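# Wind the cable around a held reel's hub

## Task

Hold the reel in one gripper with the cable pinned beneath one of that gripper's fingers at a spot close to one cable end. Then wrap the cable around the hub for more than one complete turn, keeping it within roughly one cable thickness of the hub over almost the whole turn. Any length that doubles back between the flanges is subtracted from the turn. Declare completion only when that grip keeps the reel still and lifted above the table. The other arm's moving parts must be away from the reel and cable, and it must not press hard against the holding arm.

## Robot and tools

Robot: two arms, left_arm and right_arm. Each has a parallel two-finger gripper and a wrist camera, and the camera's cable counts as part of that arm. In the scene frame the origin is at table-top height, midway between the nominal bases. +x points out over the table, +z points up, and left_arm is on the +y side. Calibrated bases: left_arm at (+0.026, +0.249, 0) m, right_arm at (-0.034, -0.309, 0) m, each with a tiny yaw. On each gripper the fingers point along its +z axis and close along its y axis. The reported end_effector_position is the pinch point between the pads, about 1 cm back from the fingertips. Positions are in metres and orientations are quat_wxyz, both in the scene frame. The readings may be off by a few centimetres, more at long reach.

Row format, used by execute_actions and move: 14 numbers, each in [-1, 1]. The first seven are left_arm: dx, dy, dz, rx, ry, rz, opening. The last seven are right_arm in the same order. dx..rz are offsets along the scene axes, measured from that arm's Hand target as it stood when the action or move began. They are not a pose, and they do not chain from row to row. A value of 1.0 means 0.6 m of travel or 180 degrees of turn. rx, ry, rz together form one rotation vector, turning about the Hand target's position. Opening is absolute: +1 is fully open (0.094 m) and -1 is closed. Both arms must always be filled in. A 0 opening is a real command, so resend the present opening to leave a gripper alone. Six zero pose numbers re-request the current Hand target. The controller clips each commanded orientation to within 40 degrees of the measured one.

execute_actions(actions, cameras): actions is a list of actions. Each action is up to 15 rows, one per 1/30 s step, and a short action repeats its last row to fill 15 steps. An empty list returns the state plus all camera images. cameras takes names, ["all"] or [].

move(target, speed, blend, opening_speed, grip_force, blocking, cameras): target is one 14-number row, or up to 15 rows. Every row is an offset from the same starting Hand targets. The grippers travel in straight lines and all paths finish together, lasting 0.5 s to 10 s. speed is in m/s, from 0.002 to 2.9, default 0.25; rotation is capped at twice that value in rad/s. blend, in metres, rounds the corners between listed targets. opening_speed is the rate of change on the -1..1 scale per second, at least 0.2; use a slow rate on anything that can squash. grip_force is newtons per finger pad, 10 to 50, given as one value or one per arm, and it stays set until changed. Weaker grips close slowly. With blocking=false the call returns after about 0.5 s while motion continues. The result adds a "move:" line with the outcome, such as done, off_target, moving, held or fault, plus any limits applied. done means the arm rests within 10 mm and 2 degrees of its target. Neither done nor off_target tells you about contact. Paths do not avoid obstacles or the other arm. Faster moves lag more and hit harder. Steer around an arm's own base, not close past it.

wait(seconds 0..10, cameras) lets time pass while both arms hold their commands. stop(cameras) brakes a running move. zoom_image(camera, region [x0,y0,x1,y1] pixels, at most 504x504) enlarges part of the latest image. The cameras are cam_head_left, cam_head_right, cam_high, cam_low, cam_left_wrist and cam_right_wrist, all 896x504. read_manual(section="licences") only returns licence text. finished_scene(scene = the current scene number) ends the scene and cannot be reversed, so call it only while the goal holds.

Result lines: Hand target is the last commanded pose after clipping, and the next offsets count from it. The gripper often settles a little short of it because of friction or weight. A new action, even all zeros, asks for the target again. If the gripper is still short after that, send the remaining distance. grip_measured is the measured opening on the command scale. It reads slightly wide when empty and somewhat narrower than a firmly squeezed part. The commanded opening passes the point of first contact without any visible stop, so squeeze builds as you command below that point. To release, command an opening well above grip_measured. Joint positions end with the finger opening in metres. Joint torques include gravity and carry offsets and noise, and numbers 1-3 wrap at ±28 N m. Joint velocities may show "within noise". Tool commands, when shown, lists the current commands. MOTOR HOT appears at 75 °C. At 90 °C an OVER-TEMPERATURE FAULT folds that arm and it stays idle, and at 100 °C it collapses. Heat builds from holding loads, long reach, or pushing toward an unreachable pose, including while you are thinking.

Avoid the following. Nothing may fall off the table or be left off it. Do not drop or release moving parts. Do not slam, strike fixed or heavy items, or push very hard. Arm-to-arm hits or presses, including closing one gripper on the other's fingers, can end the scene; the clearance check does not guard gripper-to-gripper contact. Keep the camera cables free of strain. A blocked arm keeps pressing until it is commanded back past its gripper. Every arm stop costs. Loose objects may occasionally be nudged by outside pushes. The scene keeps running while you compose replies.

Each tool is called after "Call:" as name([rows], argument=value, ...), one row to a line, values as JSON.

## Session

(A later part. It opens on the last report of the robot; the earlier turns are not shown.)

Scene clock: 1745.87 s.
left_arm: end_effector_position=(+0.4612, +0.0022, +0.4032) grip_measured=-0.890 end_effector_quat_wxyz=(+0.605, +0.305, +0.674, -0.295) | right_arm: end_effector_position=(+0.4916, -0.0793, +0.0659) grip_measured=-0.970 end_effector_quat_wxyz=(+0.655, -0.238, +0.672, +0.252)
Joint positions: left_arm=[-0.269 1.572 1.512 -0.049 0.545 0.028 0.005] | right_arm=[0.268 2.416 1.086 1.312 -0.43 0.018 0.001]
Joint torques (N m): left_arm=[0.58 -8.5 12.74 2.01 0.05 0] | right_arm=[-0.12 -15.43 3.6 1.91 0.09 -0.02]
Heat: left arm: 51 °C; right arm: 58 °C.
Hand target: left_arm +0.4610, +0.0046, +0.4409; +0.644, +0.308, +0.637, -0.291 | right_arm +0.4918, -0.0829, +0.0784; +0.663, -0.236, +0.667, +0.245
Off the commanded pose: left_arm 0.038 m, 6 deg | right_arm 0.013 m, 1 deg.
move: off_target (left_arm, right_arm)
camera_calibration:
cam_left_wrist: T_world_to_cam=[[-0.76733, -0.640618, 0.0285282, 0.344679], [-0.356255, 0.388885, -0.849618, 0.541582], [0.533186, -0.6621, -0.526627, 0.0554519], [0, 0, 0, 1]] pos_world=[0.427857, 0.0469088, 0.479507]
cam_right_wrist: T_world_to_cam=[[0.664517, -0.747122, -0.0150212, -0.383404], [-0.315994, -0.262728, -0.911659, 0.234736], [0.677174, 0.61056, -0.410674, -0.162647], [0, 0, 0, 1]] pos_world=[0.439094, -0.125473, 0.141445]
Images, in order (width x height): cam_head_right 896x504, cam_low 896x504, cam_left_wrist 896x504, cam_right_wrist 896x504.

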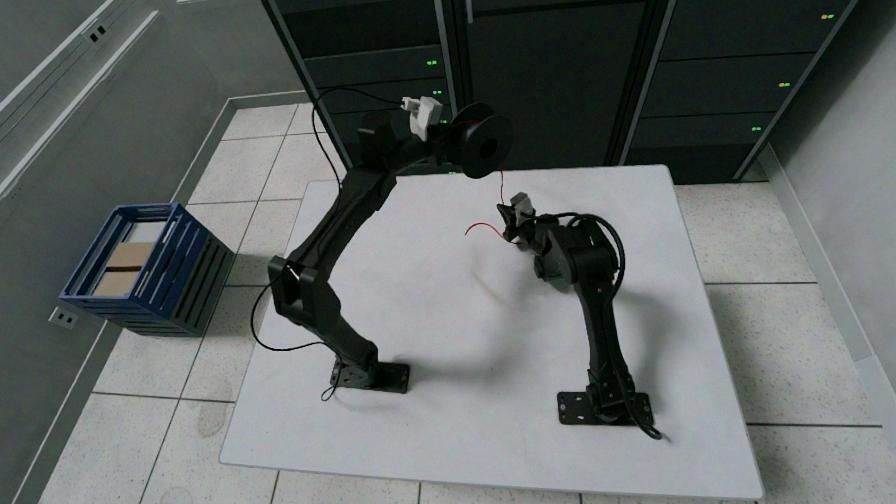

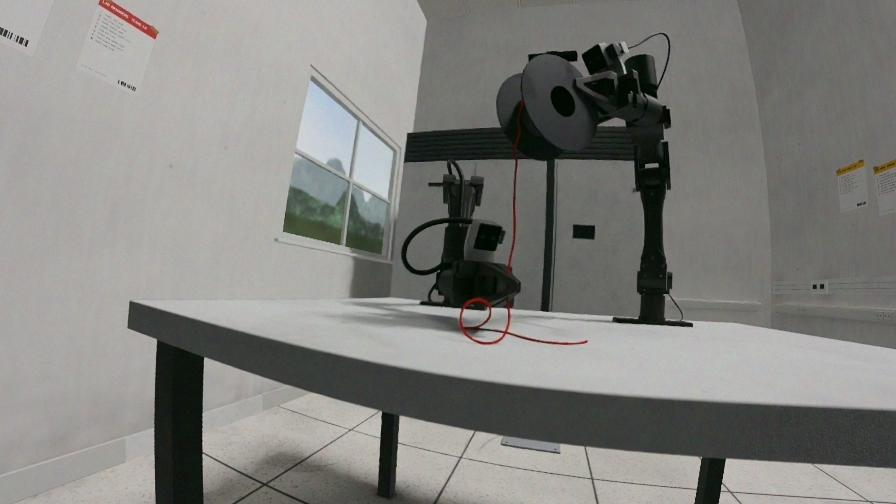

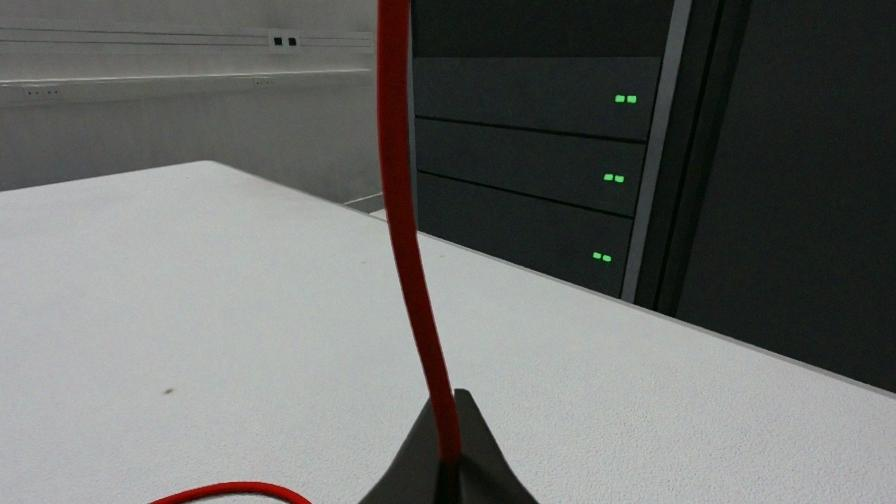

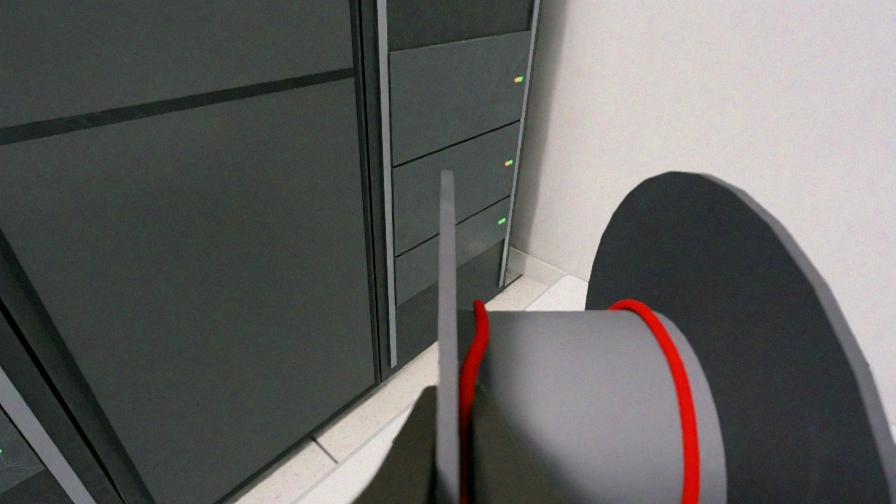

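Call:
move(target=[0,0,0.06,0,0,0,-1, 0.0,0.0,0.0,0,0,0,-1], speed=0.06, cameras=["cam_left_wrist","cam_low","cam_right_wrist","cam_head_right"])

Scene clock: 1751.87 s.
left_arm: end_effector_position=(+0.4616, +0.0037, +0.4248) grip_measured=-0.890 end_effector_quat_wxyz=(+0.592, +0.304, +0.687, -0.293) | right_arm: end_effector_position=(+0.4924, -0.0792, +0.0800) grip_measured=-0.970 end_effector_quat_wxyz=(+0.668, -0.239, +0.658, +0.251)
Joint positions: left_arm=[-0.266 1.604 1.67 -0.216 0.543 0.035 0.005] | right_arm=[0.268 2.4 1.086 1.335 -0.429 0.018 0.001]
Joint torques (N m): left_arm=[0.68 -8.75 14.48 2.26 0.13 -0.1] | right_arm=[-0.18 -13.89 3.6 1.66 0.09 -0.04]
Heat: left arm: 52 °C; right arm: 59 °C.
Hand target: left_arm +0.4611, +0.0045, +0.4769; +0.644, +0.308, +0.637, -0.291 | right_arm +0.4918, -0.0829, +0.0783; +0.663, -0.236, +0.667, +0.245
Off the commanded pose: left_arm 0.052 m, 8 deg | right_arm 0.004 m, 1 deg.
move: off_target (left_arm)
camera_calibration:
cam_left_wrist: T_world_to_cam=[[-0.763919, -0.643886, 0.0428831, 0.33762], [-0.385929, 0.402592, -0.830047, 0.564789], [0.517191, -0.650638, -0.556042, 0.0874709], [0, 0, 0, 1]] pos_world=[0.430643, 0.0469209, 0.502961]
cam_right_wrist: T_world_to_cam=[[0.664196, -0.747556, 0.00164473, -0.384838], [-0.282158, -0.252731, -0.92548, 0.233119], [0.692264, 0.614237, -0.378792, -0.167163], [0, 0, 0, 1]] pos_world=[0.437105, -0.126094, 0.15306]
Images, in order (width x height): cam_head_right 896x504, cam_low 896x504, cam_left_wrist 896x504, cam_right_wrist 896x504.

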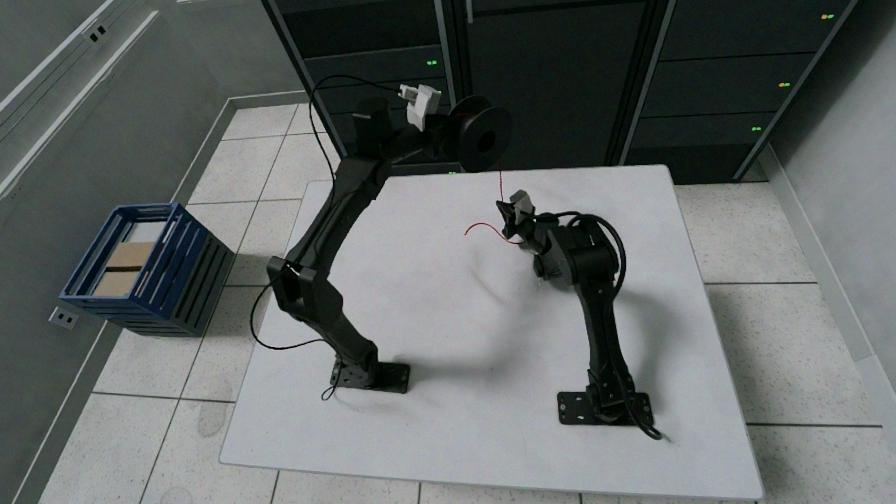

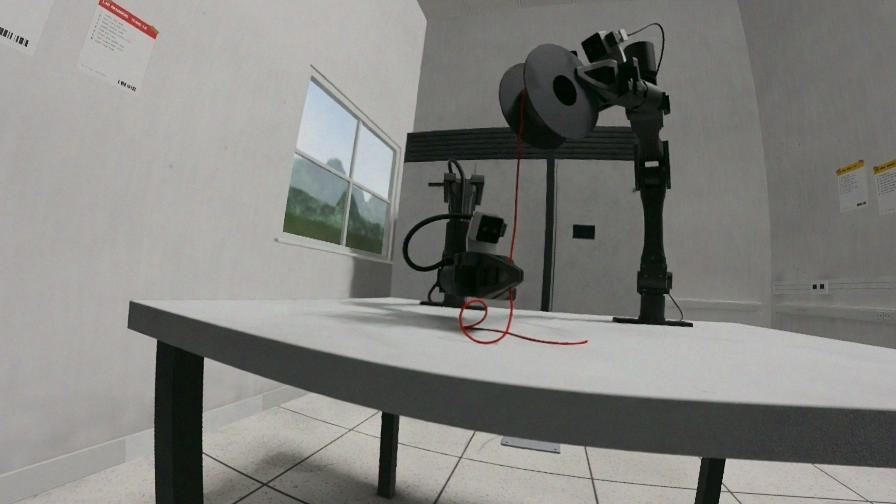

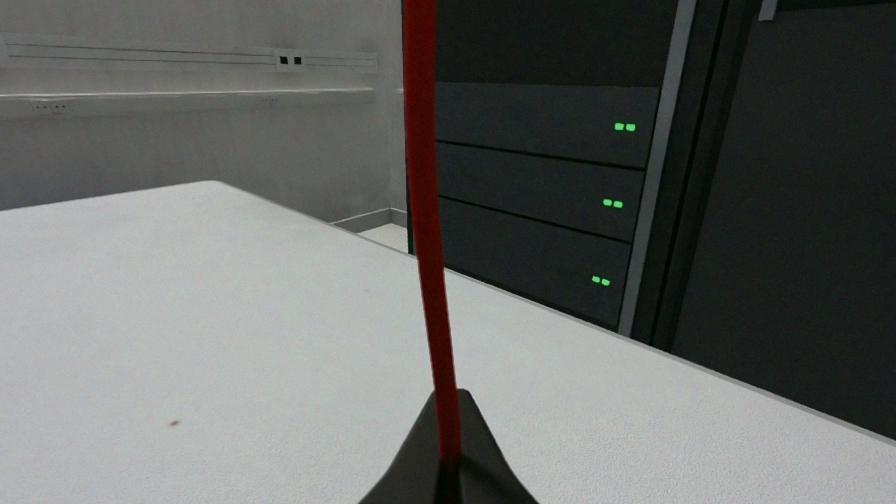

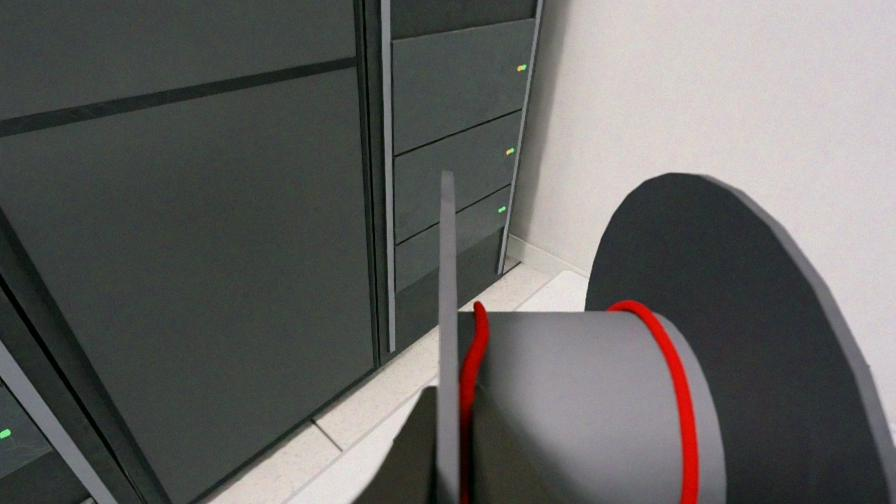

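Call:
move([
  [0,0,-0.02,0,0,0,-1, 0,0,0.025,0,0,0,-1],
  [0,0,-0.02,0,0,0,-1, 0,0,0.025,0,0,0,-0.3],
  [0,0,-0.02,0,0,0,-1, -0.153,-0.129,0.025,0,0,0,-0.3],
  [0,0,-0.02,0,0,0,-1, -0.22,-0.28,0.1,0,0,0,-0.3],
], speed=0.1, blend=[0,0,0.02,0], cameras=["cam_left_wrist","cam_low","cam_right_wrist","cam_head_right","cam_head_left"])

Scene clock: 1770.53 s.
left_arm: end_effector_position=(+0.4634, +0.0030, +0.4423) grip_measured=-0.890 end_effector_quat_wxyz=(+0.621, +0.307, +0.661, -0.290) | right_arm: end_effector_position=(+0.3632, -0.2510, +0.1218) grip_measured=-0.302 end_effector_quat_wxyz=(+0.640, -0.221, +0.690, +0.258)
Joint positions: left_arm=[-0.266 1.604 1.67 -0.138 0.543 0.036 0.005] | right_arm=[-0.232 1.88 0.453 1.347 -0.914 0.01 0.033]
Joint torques (N m): left_arm=[0.59 -8.29 10.17 1.93 0.1 -0.06] | right_arm=[-0.18 -9.47 3.03 2.46 -0.09 0]
Heat: left arm: 52 °C; right arm: 61 °C.
Hand target: left_arm +0.4611, +0.0045, +0.4649; +0.644, +0.308, +0.637, -0.291 | right_arm +0.3598, -0.2508, +0.1384; +0.663, -0.236, +0.667, +0.245
Off the commanded pose: left_arm 0.023 m, 4 deg | right_arm 0.017 m, 4 deg.
move: off_target (left_arm, right_arm)
camera_calibration:
cam_left_wrist: T_world_to_cam=[[-0.765664, -0.64324, 0.0010533, 0.357171], [-0.321975, 0.381835, -0.866334, 0.566808], [0.556859, -0.663659, -0.499464, 0.0524195], [0, 0, 0, 1]] pos_world=[0.426781, 0.0481087, 0.51685]
cam_right_wrist: T_world_to_cam=[[0.649967, -0.757389, -0.0624943, -0.417034], [-0.369876, -0.243433, -0.896623, 0.222647], [0.663879, 0.60589, -0.438363, 0.0590567], [0, 0, 0, 1]] pos_world=[0.314204, -0.297439, 0.199456]
Images, in order (width x height): cam_head_left 896x504, cam_head_right 896x504, cam_low 896x504, cam_left_wrist 896x504, cam_right_wrist 896x504.

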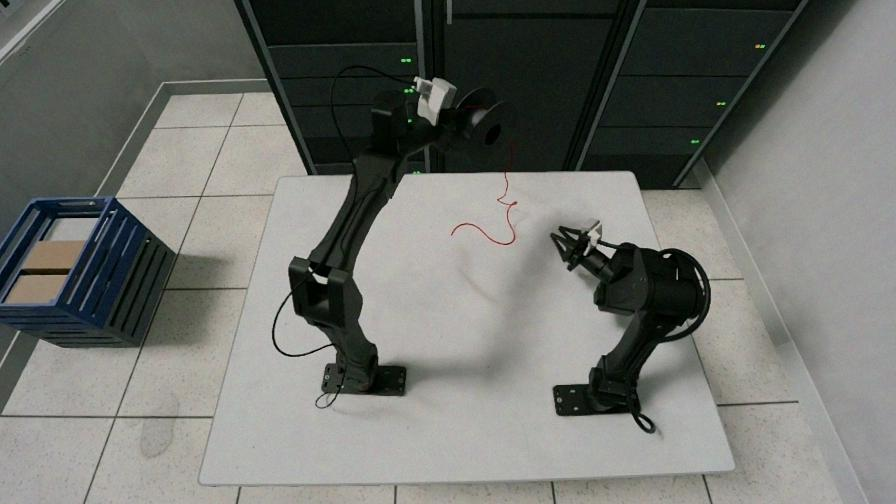

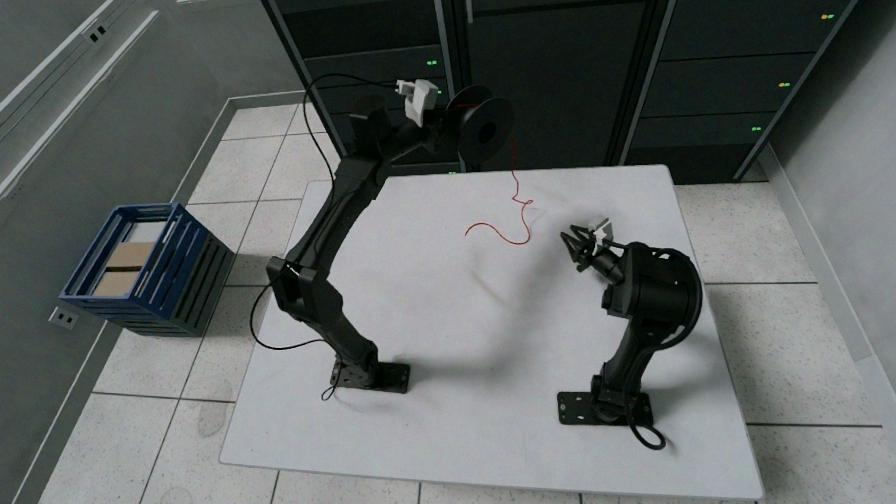

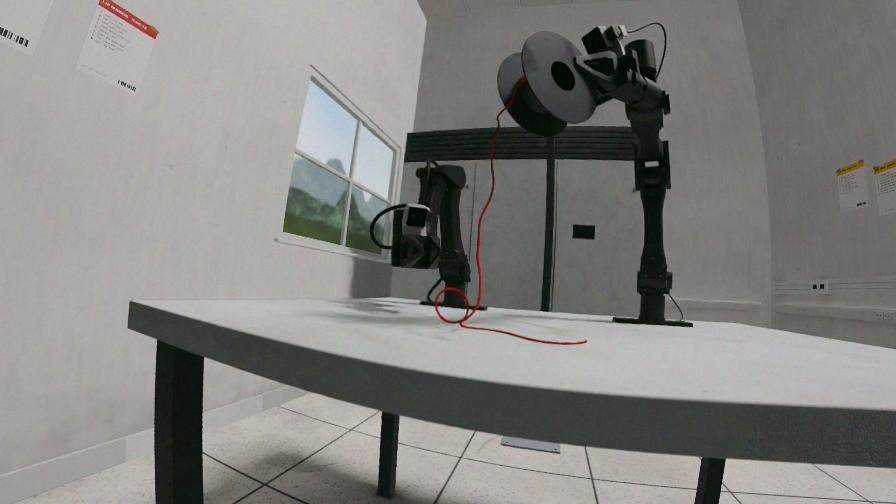

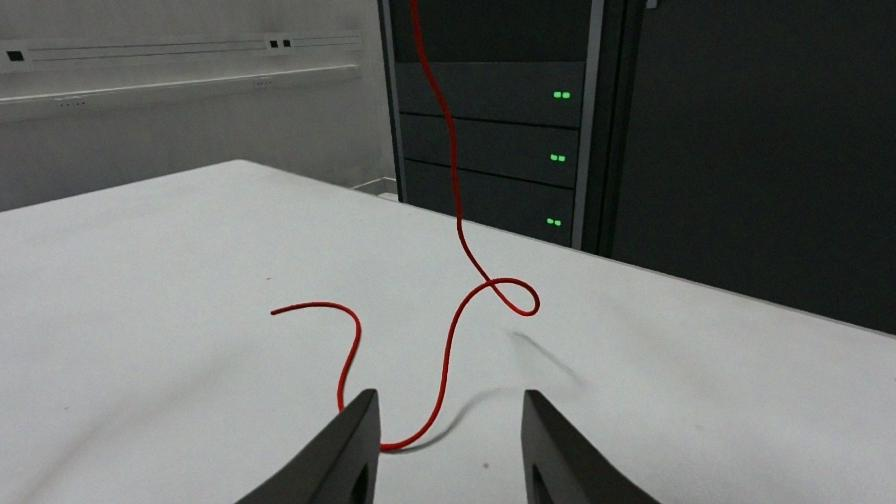

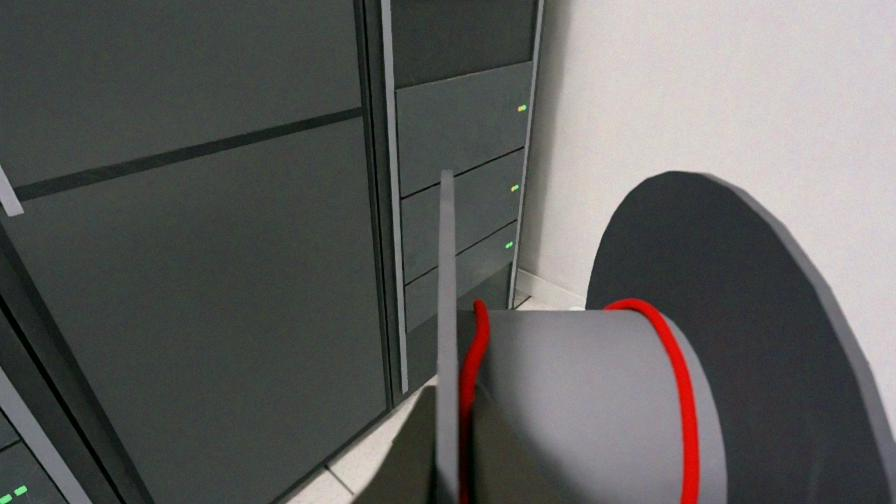

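Call:
zoom_image(camera="cam_low", region=[470, 10, 640, 170])

Call:
zoom_image(camera="cam_head_left", region=[420, 60, 560, 190])

Call:
zoom_image(camera="cam_right_wrist", region=[400, 250, 850, 504])

Scaled by 2.965 from the camera's 896x504 image, which has a finer 1280x720 frame.

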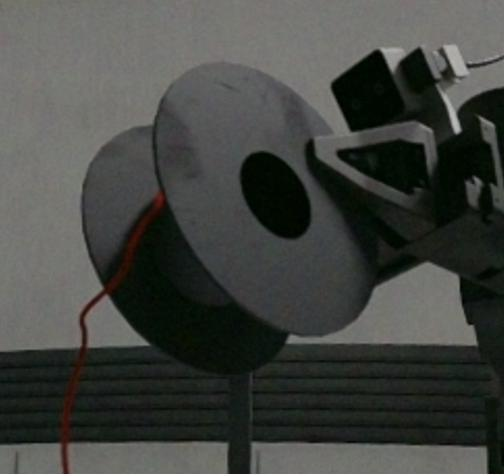

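Scaled by 3.600 from the camera's 896x504 image, which has a finer 1280x720 frame.

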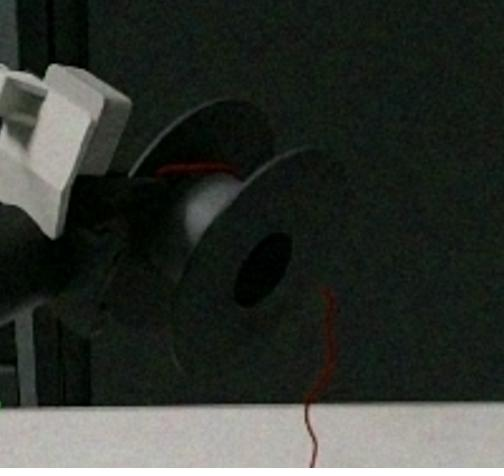

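Scaled by 1.120 from the camera's 896x504 image, which has a finer 1280x720 frame.

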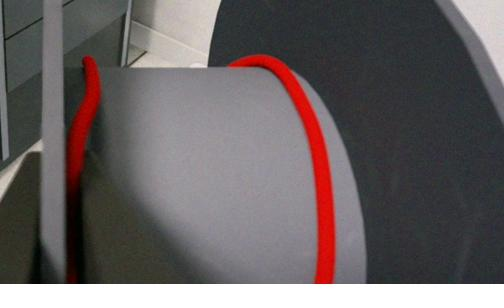

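Call:
move(target=[0,0,0,0,0,0,-1, 0.202,0.1797,0.085,0,0,0,0.5], speed=0.15, cameras=["cam_left_wrist","cam_right_wrist"])

Scene clock: 1823.70 s.
left_arm: end_effector_position=(+0.4634, +0.0030, +0.4423) grip_measured=-0.890 end_effector_quat_wxyz=(+0.621, +0.307, +0.661, -0.290) | right_arm: end_effector_position=(+0.4736, -0.1427, +0.1891) grip_measured=+0.498 end_effector_quat_wxyz=(+0.660, -0.238, +0.667, +0.250)
Joint positions: left_arm=[-0.266 1.604 1.67 -0.138 0.543 0.036 0.005] | right_arm=[0.119 1.957 0.961 0.991 -0.574 0.017 0.07]
Joint torques (N m): left_arm=[0.44 -8.2 9.96 1.95 0.05 -0.06] | right_arm=[0.06 -8.49 7.98 1.83 0.08 -0.03]
Heat: left arm: 55 °C; right arm: 61 °C.
Hand target: left_arm +0.4611, +0.0045, +0.4649; +0.644, +0.308, +0.637, -0.291 | right_arm +0.4810, -0.1430, +0.1892; +0.663, -0.236, +0.667, +0.245
Off the commanded pose: left_arm 0.023 m, 4 deg | right_arm 0.007 m, 1 deg.
move: off_target (left_arm)
camera_calibration:
cam_left_wrist: T_world_to_cam=[[-0.765664, -0.64324, 0.0010533, 0.357171], [-0.321975, 0.381835, -0.866334, 0.566808], [0.556859, -0.663659, -0.499464, 0.0524195], [0, 0, 0, 1]] pos_world=[0.426781, 0.0481087, 0.51685]
cam_right_wrist: T_world_to_cam=[[0.661527, -0.749872, -0.00863125, -0.417165], [-0.304748, -0.258293, -0.91674, 0.320959], [0.685208, 0.609079, -0.39939, -0.0672437], [0, 0, 0, 1]] pos_world=[0.419854, -0.188962, 0.263779]
Images, in order (width x height): cam_left_wrist 896x504, cam_right_wrist 896x504.

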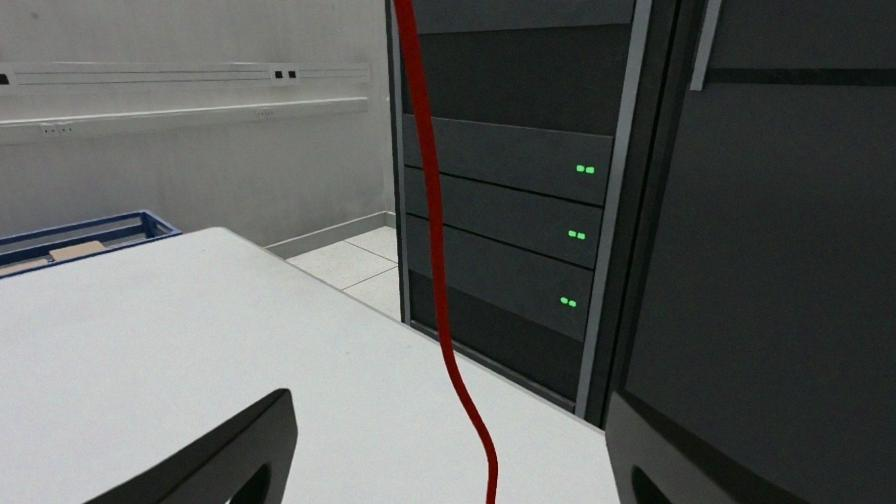

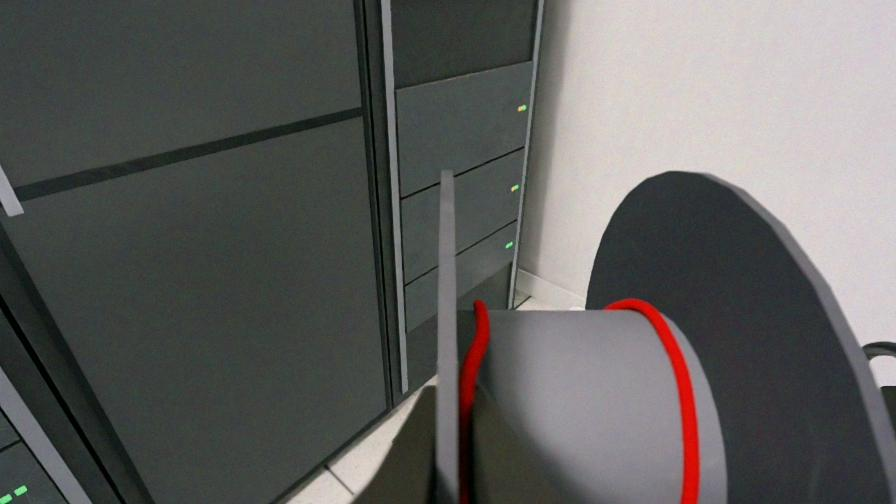

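Call:
zoom_image(camera="cam_left_wrist", region=[390, 150, 530, 430])

Scaled by 1.800 from the camera's 896x504 image, which has a finer 1280x720 frame.

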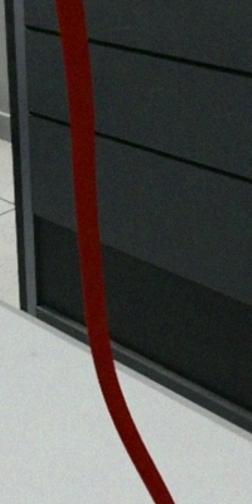

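Call:
move([
  [0,0,0,0,0,0,-1, 0.031,0.016,0,0,0,0,0.3],
  [0,0,0,0,0,0,-1, 0.031,0.016,0,0,0,0,-1],
], speed=0.1, cameras=["cam_left_wrist"])

Scene clock: 1837.53 s.
left_arm: end_effector_position=(+0.4634, +0.0030, +0.4423) grip_measured=-0.890 end_effector_quat_wxyz=(+0.621, +0.307, +0.661, -0.290) | right_arm: end_effector_position=(+0.4927, -0.1352, +0.1877) grip_measured=-0.988 end_effector_quat_wxyz=(+0.659, -0.236, +0.669, +0.249)
Joint positions: left_arm=[-0.266 1.604 1.67 -0.138 0.543 0.036 0.005] | right_arm=[0.133 2.016 1.051 0.957 -0.556 0.017 0.001]
Joint torques (N m): left_arm=[0.44 -8.38 10.03 1.92 0.04 -0.11] | right_arm=[0.38 -9.28 8.27 1.83 0.08 -0.02]
Heat: left arm: 55 °C; right arm: 60 °C.
Hand target: left_arm +0.4611, +0.0045, +0.4649; +0.644, +0.308, +0.637, -0.291 | right_arm +0.4995, -0.1333, +0.1894; +0.663, -0.236, +0.667, +0.245
Off the commanded pose: left_arm 0.023 m, 4 deg | right_arm 0.007 m, 1 deg.
move: off_target (left_arm)
camera_calibration:
cam_left_wrist: T_world_to_cam=[[-0.765664, -0.64324, 0.0010533, 0.357171], [-0.321975, 0.381835, -0.866334, 0.566808], [0.556859, -0.663659, -0.499464, 0.0524195], [0, 0, 0, 1]] pos_world=[0.426781, 0.0481087, 0.51685]
Images, in order (width x height): cam_left_wrist 896x504.

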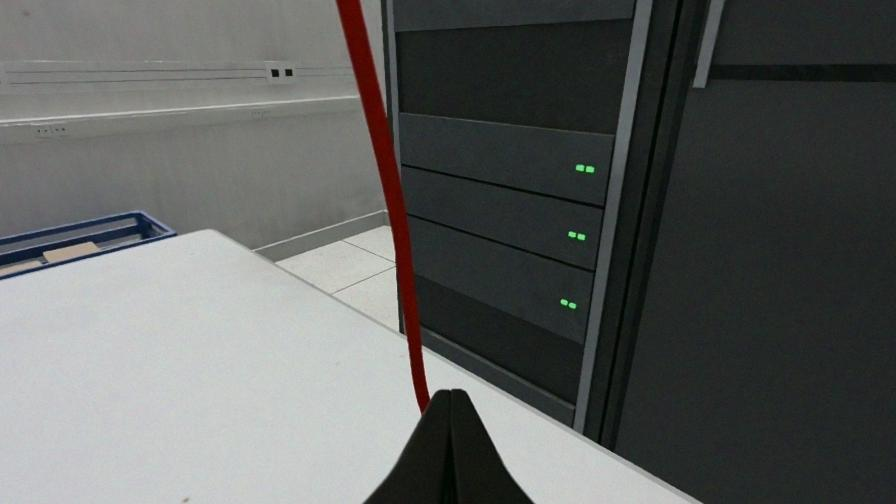

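Call:
move([
  [0,0,0,0,0,0,-1, 0,0,0,0,0,0,0.2],
  [0,0,0,0,0,0,-1, 0.031,0.041,0,0,0,0,0.2],
  [0,0,0,0,0,0,-1, 0.031,0.041,0,0,0,0,-1],
], speed=0.1, cameras=["cam_left_wrist","cam_low"])

Scene clock: 1843.80 s.
left_arm: end_effector_position=(+0.4634, +0.0030, +0.4423) grip_measured=-0.890 end_effector_quat_wxyz=(+0.621, +0.307, +0.661, -0.290) | right_arm: end_effector_position=(+0.5107, -0.1092, +0.1877) grip_measured=-0.966 end_effector_quat_wxyz=(+0.658, -0.237, +0.669, +0.250)
Joint positions: left_arm=[-0.266 1.604 1.67 -0.138 0.543 0.036 0.005] | right_arm=[0.188 2.083 1.161 0.913 -0.505 0.017 0.002]
Joint torques (N m): left_arm=[0.34 -8.31 10.15 1.93 0.01 -0.1] | right_arm=[0.1 -9.96 8.53 1.85 0.08 -0.03]
Heat: left arm: 56 °C; right arm: 60 °C.
Hand target: left_arm +0.4611, +0.0045, +0.4649; +0.644, +0.308, +0.637, -0.291 | right_arm +0.5182, -0.1087, +0.1892; +0.663, -0.236, +0.667, +0.245
Off the commanded pose: left_arm 0.023 m, 4 deg | right_arm 0.008 m, 1 deg.
move: off_target (left_arm)
camera_calibration:
cam_left_wrist: T_world_to_cam=[[-0.765664, -0.64324, 0.0010533, 0.357171], [-0.321975, 0.381835, -0.866334, 0.566808], [0.556859, -0.663659, -0.499464, 0.0524195], [0, 0, 0, 1]] pos_world=[0.426781, 0.0481087, 0.51685]
Images, in order (width x height): cam_low 896x504, cam_left_wrist 896x504.

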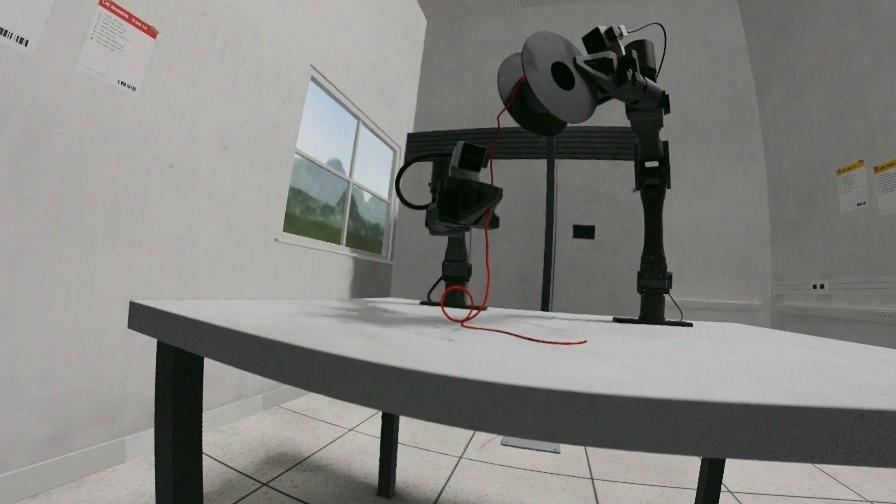

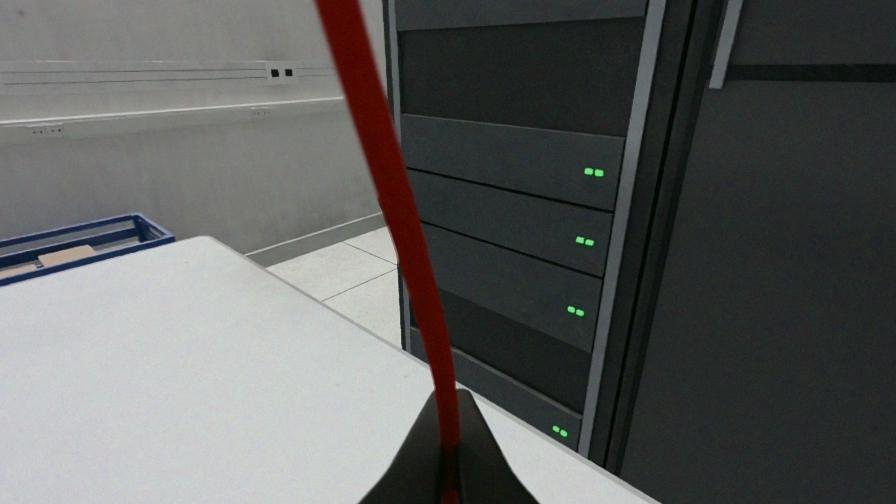

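Call:
move(target=[0,0,0,0,0,0,-1, 0.0915,-0.1062,0.0267,0,0,0,-1], speed=0.12, cameras=["cam_left_wrist","cam_low"])

Scene clock: 1857.87 s.
left_arm: end_effector_position=(+0.4634, +0.0030, +0.4423) grip_measured=-0.890 end_effector_quat_wxyz=(+0.621, +0.307, +0.661, -0.290) | right_arm: end_effector_position=(+0.5653, -0.1684, +0.2128) grip_measured=-0.966 end_effector_quat_wxyz=(+0.667, -0.240, +0.661, +0.248)
Joint positions: left_arm=[-0.266 1.604 1.67 -0.138 0.543 0.036 0.005] | right_arm=[0.038 2.188 1.432 0.771 -0.657 0.017 0.002]
Joint torques (N m): left_arm=[0.53 -8.32 10.19 1.85 0.05 -0.1] | right_arm=[-0.61 -10.67 8.66 1.65 0.04 -0.02]
Heat: left arm: 56 °C; right arm: 60 °C.
Hand target: left_arm +0.4611, +0.0045, +0.4648; +0.644, +0.308, +0.637, -0.291 | right_arm +0.5731, -0.1726, +0.2054; +0.663, -0.236, +0.667, +0.245
Off the commanded pose: left_arm 0.023 m, 4 deg | right_arm 0.012 m, 1 deg.
move: off_target (left_arm, right_arm)
camera_calibration:
cam_left_wrist: T_world_to_cam=[[-0.765664, -0.64324, 0.0010533, 0.357171], [-0.321975, 0.381835, -0.866334, 0.566808], [0.556859, -0.663659, -0.499464, 0.0524195], [0, 0, 0, 1]] pos_world=[0.426781, 0.0481087, 0.51685]
Images, in order (width x height): cam_low 896x504, cam_left_wrist 896x504.

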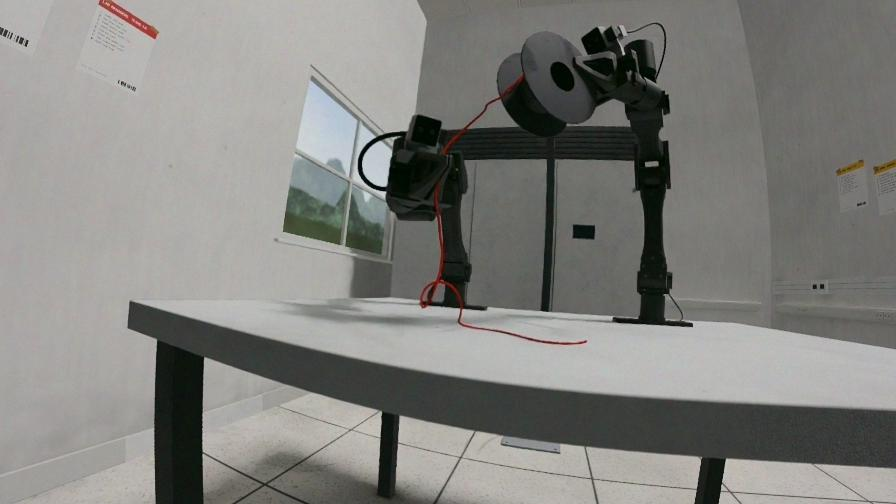

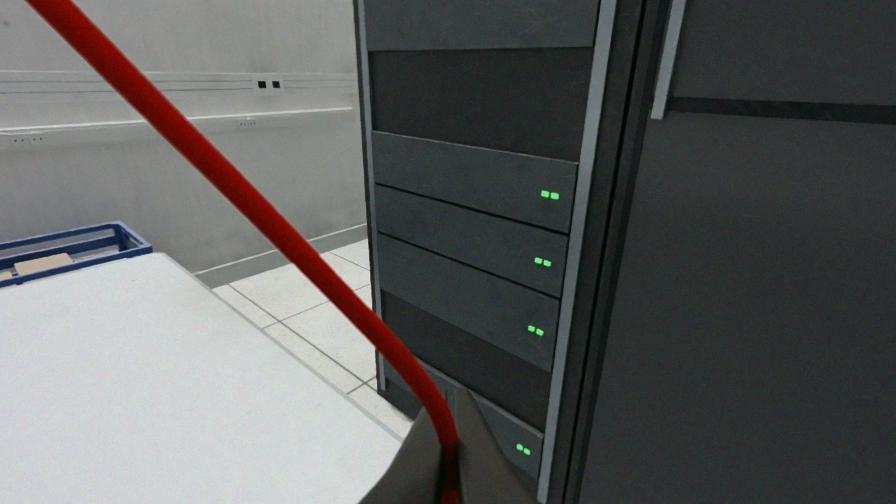

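Call:
move([
  [0,0,0,0,0,0,-1, -0.0668,0.0693,-0.059,0,0,0,-1],
  [0,0,0,0,0,0,-1, -0.1328,0.1477,-0.069,0,0,0,-1],
  [0,0,0,0,0,0,-1, -0.1993,0.226,-0.049,0.0638,0.0536,0,-1],
  [0,0,0,0,0,0,-1, -0.2573,0.2943,-0.003,0.1277,0.1072,0,-1],
  [0,0,0,0,0,0,-1, -0.3178,0.3388,0.0622,0.1915,0.1607,0,-1],
  [0,0,0,0,0,0,-1, -0.3723,0.3628,0.1338,0.2553,0.2143,0,-1],
  [0,0,0,0,0,0,-1, -0.4043,0.375,0.2148,0.3192,0.2679,0,-1],
], speed=0.16, blend=[0.015,0.015,0.015,0.015,0.015,0.015,0], cameras=["cam_left_wrist","cam_low","cam_right_wrist","cam_head_right"])

Scene clock: 1890.87 s.
left_arm: end_effector_position=(+0.4611, +0.0013, +0.4414) grip_measured=-0.890 end_effector_quat_wxyz=(+0.617, +0.312, +0.660, -0.296) | right_arm: end_effector_position=(+0.3394, +0.0474, +0.3091) grip_measured=-0.966 end_effector_quat_wxyz=(+0.374, +0.230, +0.686, +0.580)
Joint positions: left_arm=[-0.266 1.604 1.67 -0.143 0.56 0.035 0.005] | right_arm=[0.794 1.578 1.092 0.438 0.13 1.328 0.002]
Joint torques (N m): left_arm=[0.46 -8.29 10.13 1.93 -0.08 -0.06] | right_arm=[1.44 -10.45 9.5 1.88 -0.07 -0.02]
Heat: left arm: 56 °C; right arm: 59 °C.
Hand target: left_arm +0.4611, +0.0046, +0.4649; +0.644, +0.308, +0.637, -0.291 | right_arm +0.3305, +0.0524, +0.3342; +0.375, +0.218, +0.674, +0.598
Off the commanded pose: left_arm 0.024 m, 4 deg | right_arm 0.027 m, 3 deg.
move: off_target (left_arm, right_arm)
camera_calibration:
cam_left_wrist: T_world_to_cam=[[-0.776017, -0.630688, 0.00550692, 0.357118], [-0.320644, 0.386981, -0.864542, 0.564443], [0.543125, -0.672665, -0.50253, 0.0597521], [0, 0, 0, 1]] pos_world=[0.425662, 0.0469945, 0.516045]
cam_right_wrist: T_world_to_cam=[[0.139559, -0.217797, -0.965965, 0.262937], [-0.87119, 0.436697, -0.224329, 0.384435], [0.470692, 0.872846, -0.128798, -0.0665944], [0, 0, 0, 1]] pos_world=[0.329567, -0.0524881, 0.33165]
Images, in order (width x height): cam_head_right 896x504, cam_low 896x504, cam_left_wrist 896x504, cam_right_wrist 896x504.

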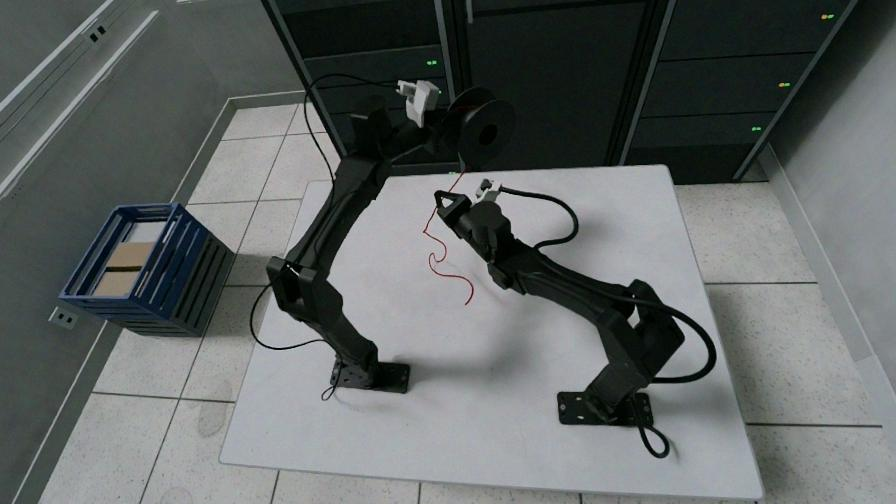

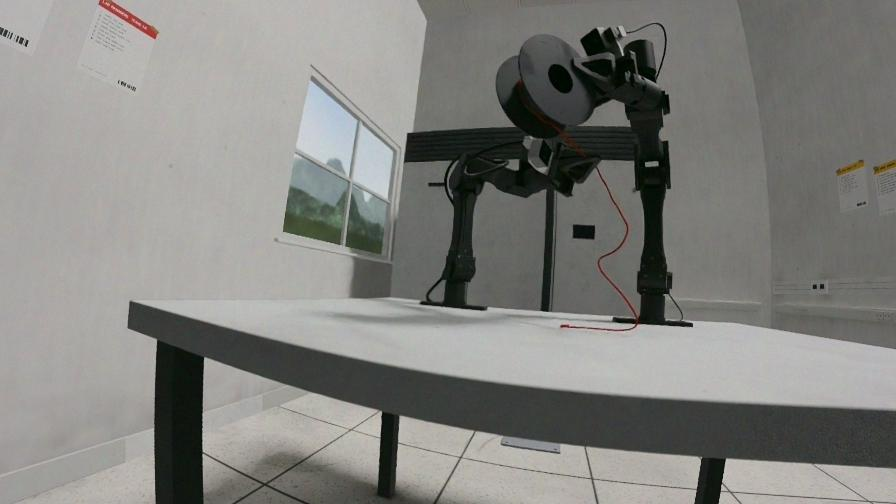

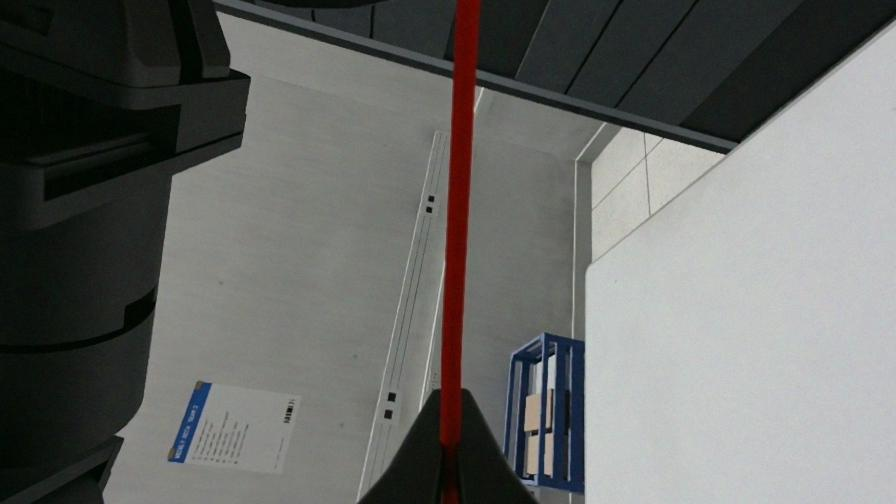

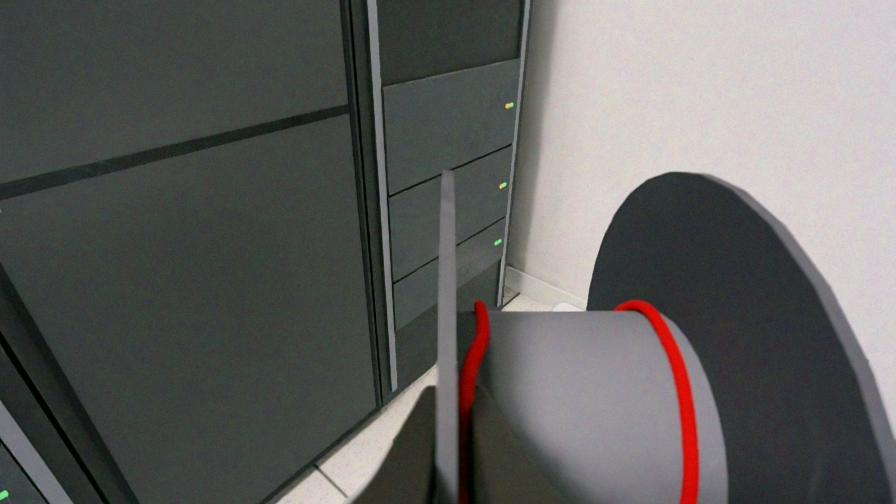

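Call:
zoom_image(camera="cam_low", region=[470, 20, 640, 190])

Scaled by 2.965 from the camera's 896x504 image, which has a finer 1280x720 frame.

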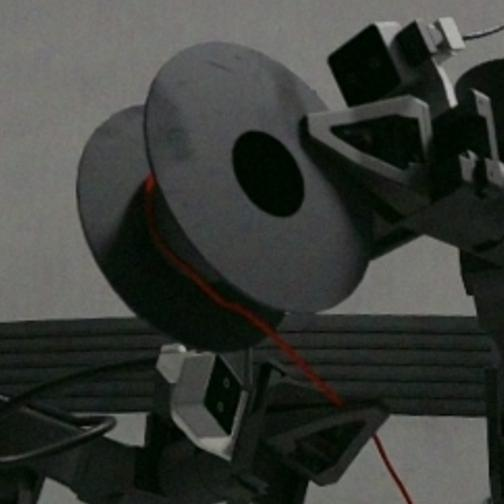

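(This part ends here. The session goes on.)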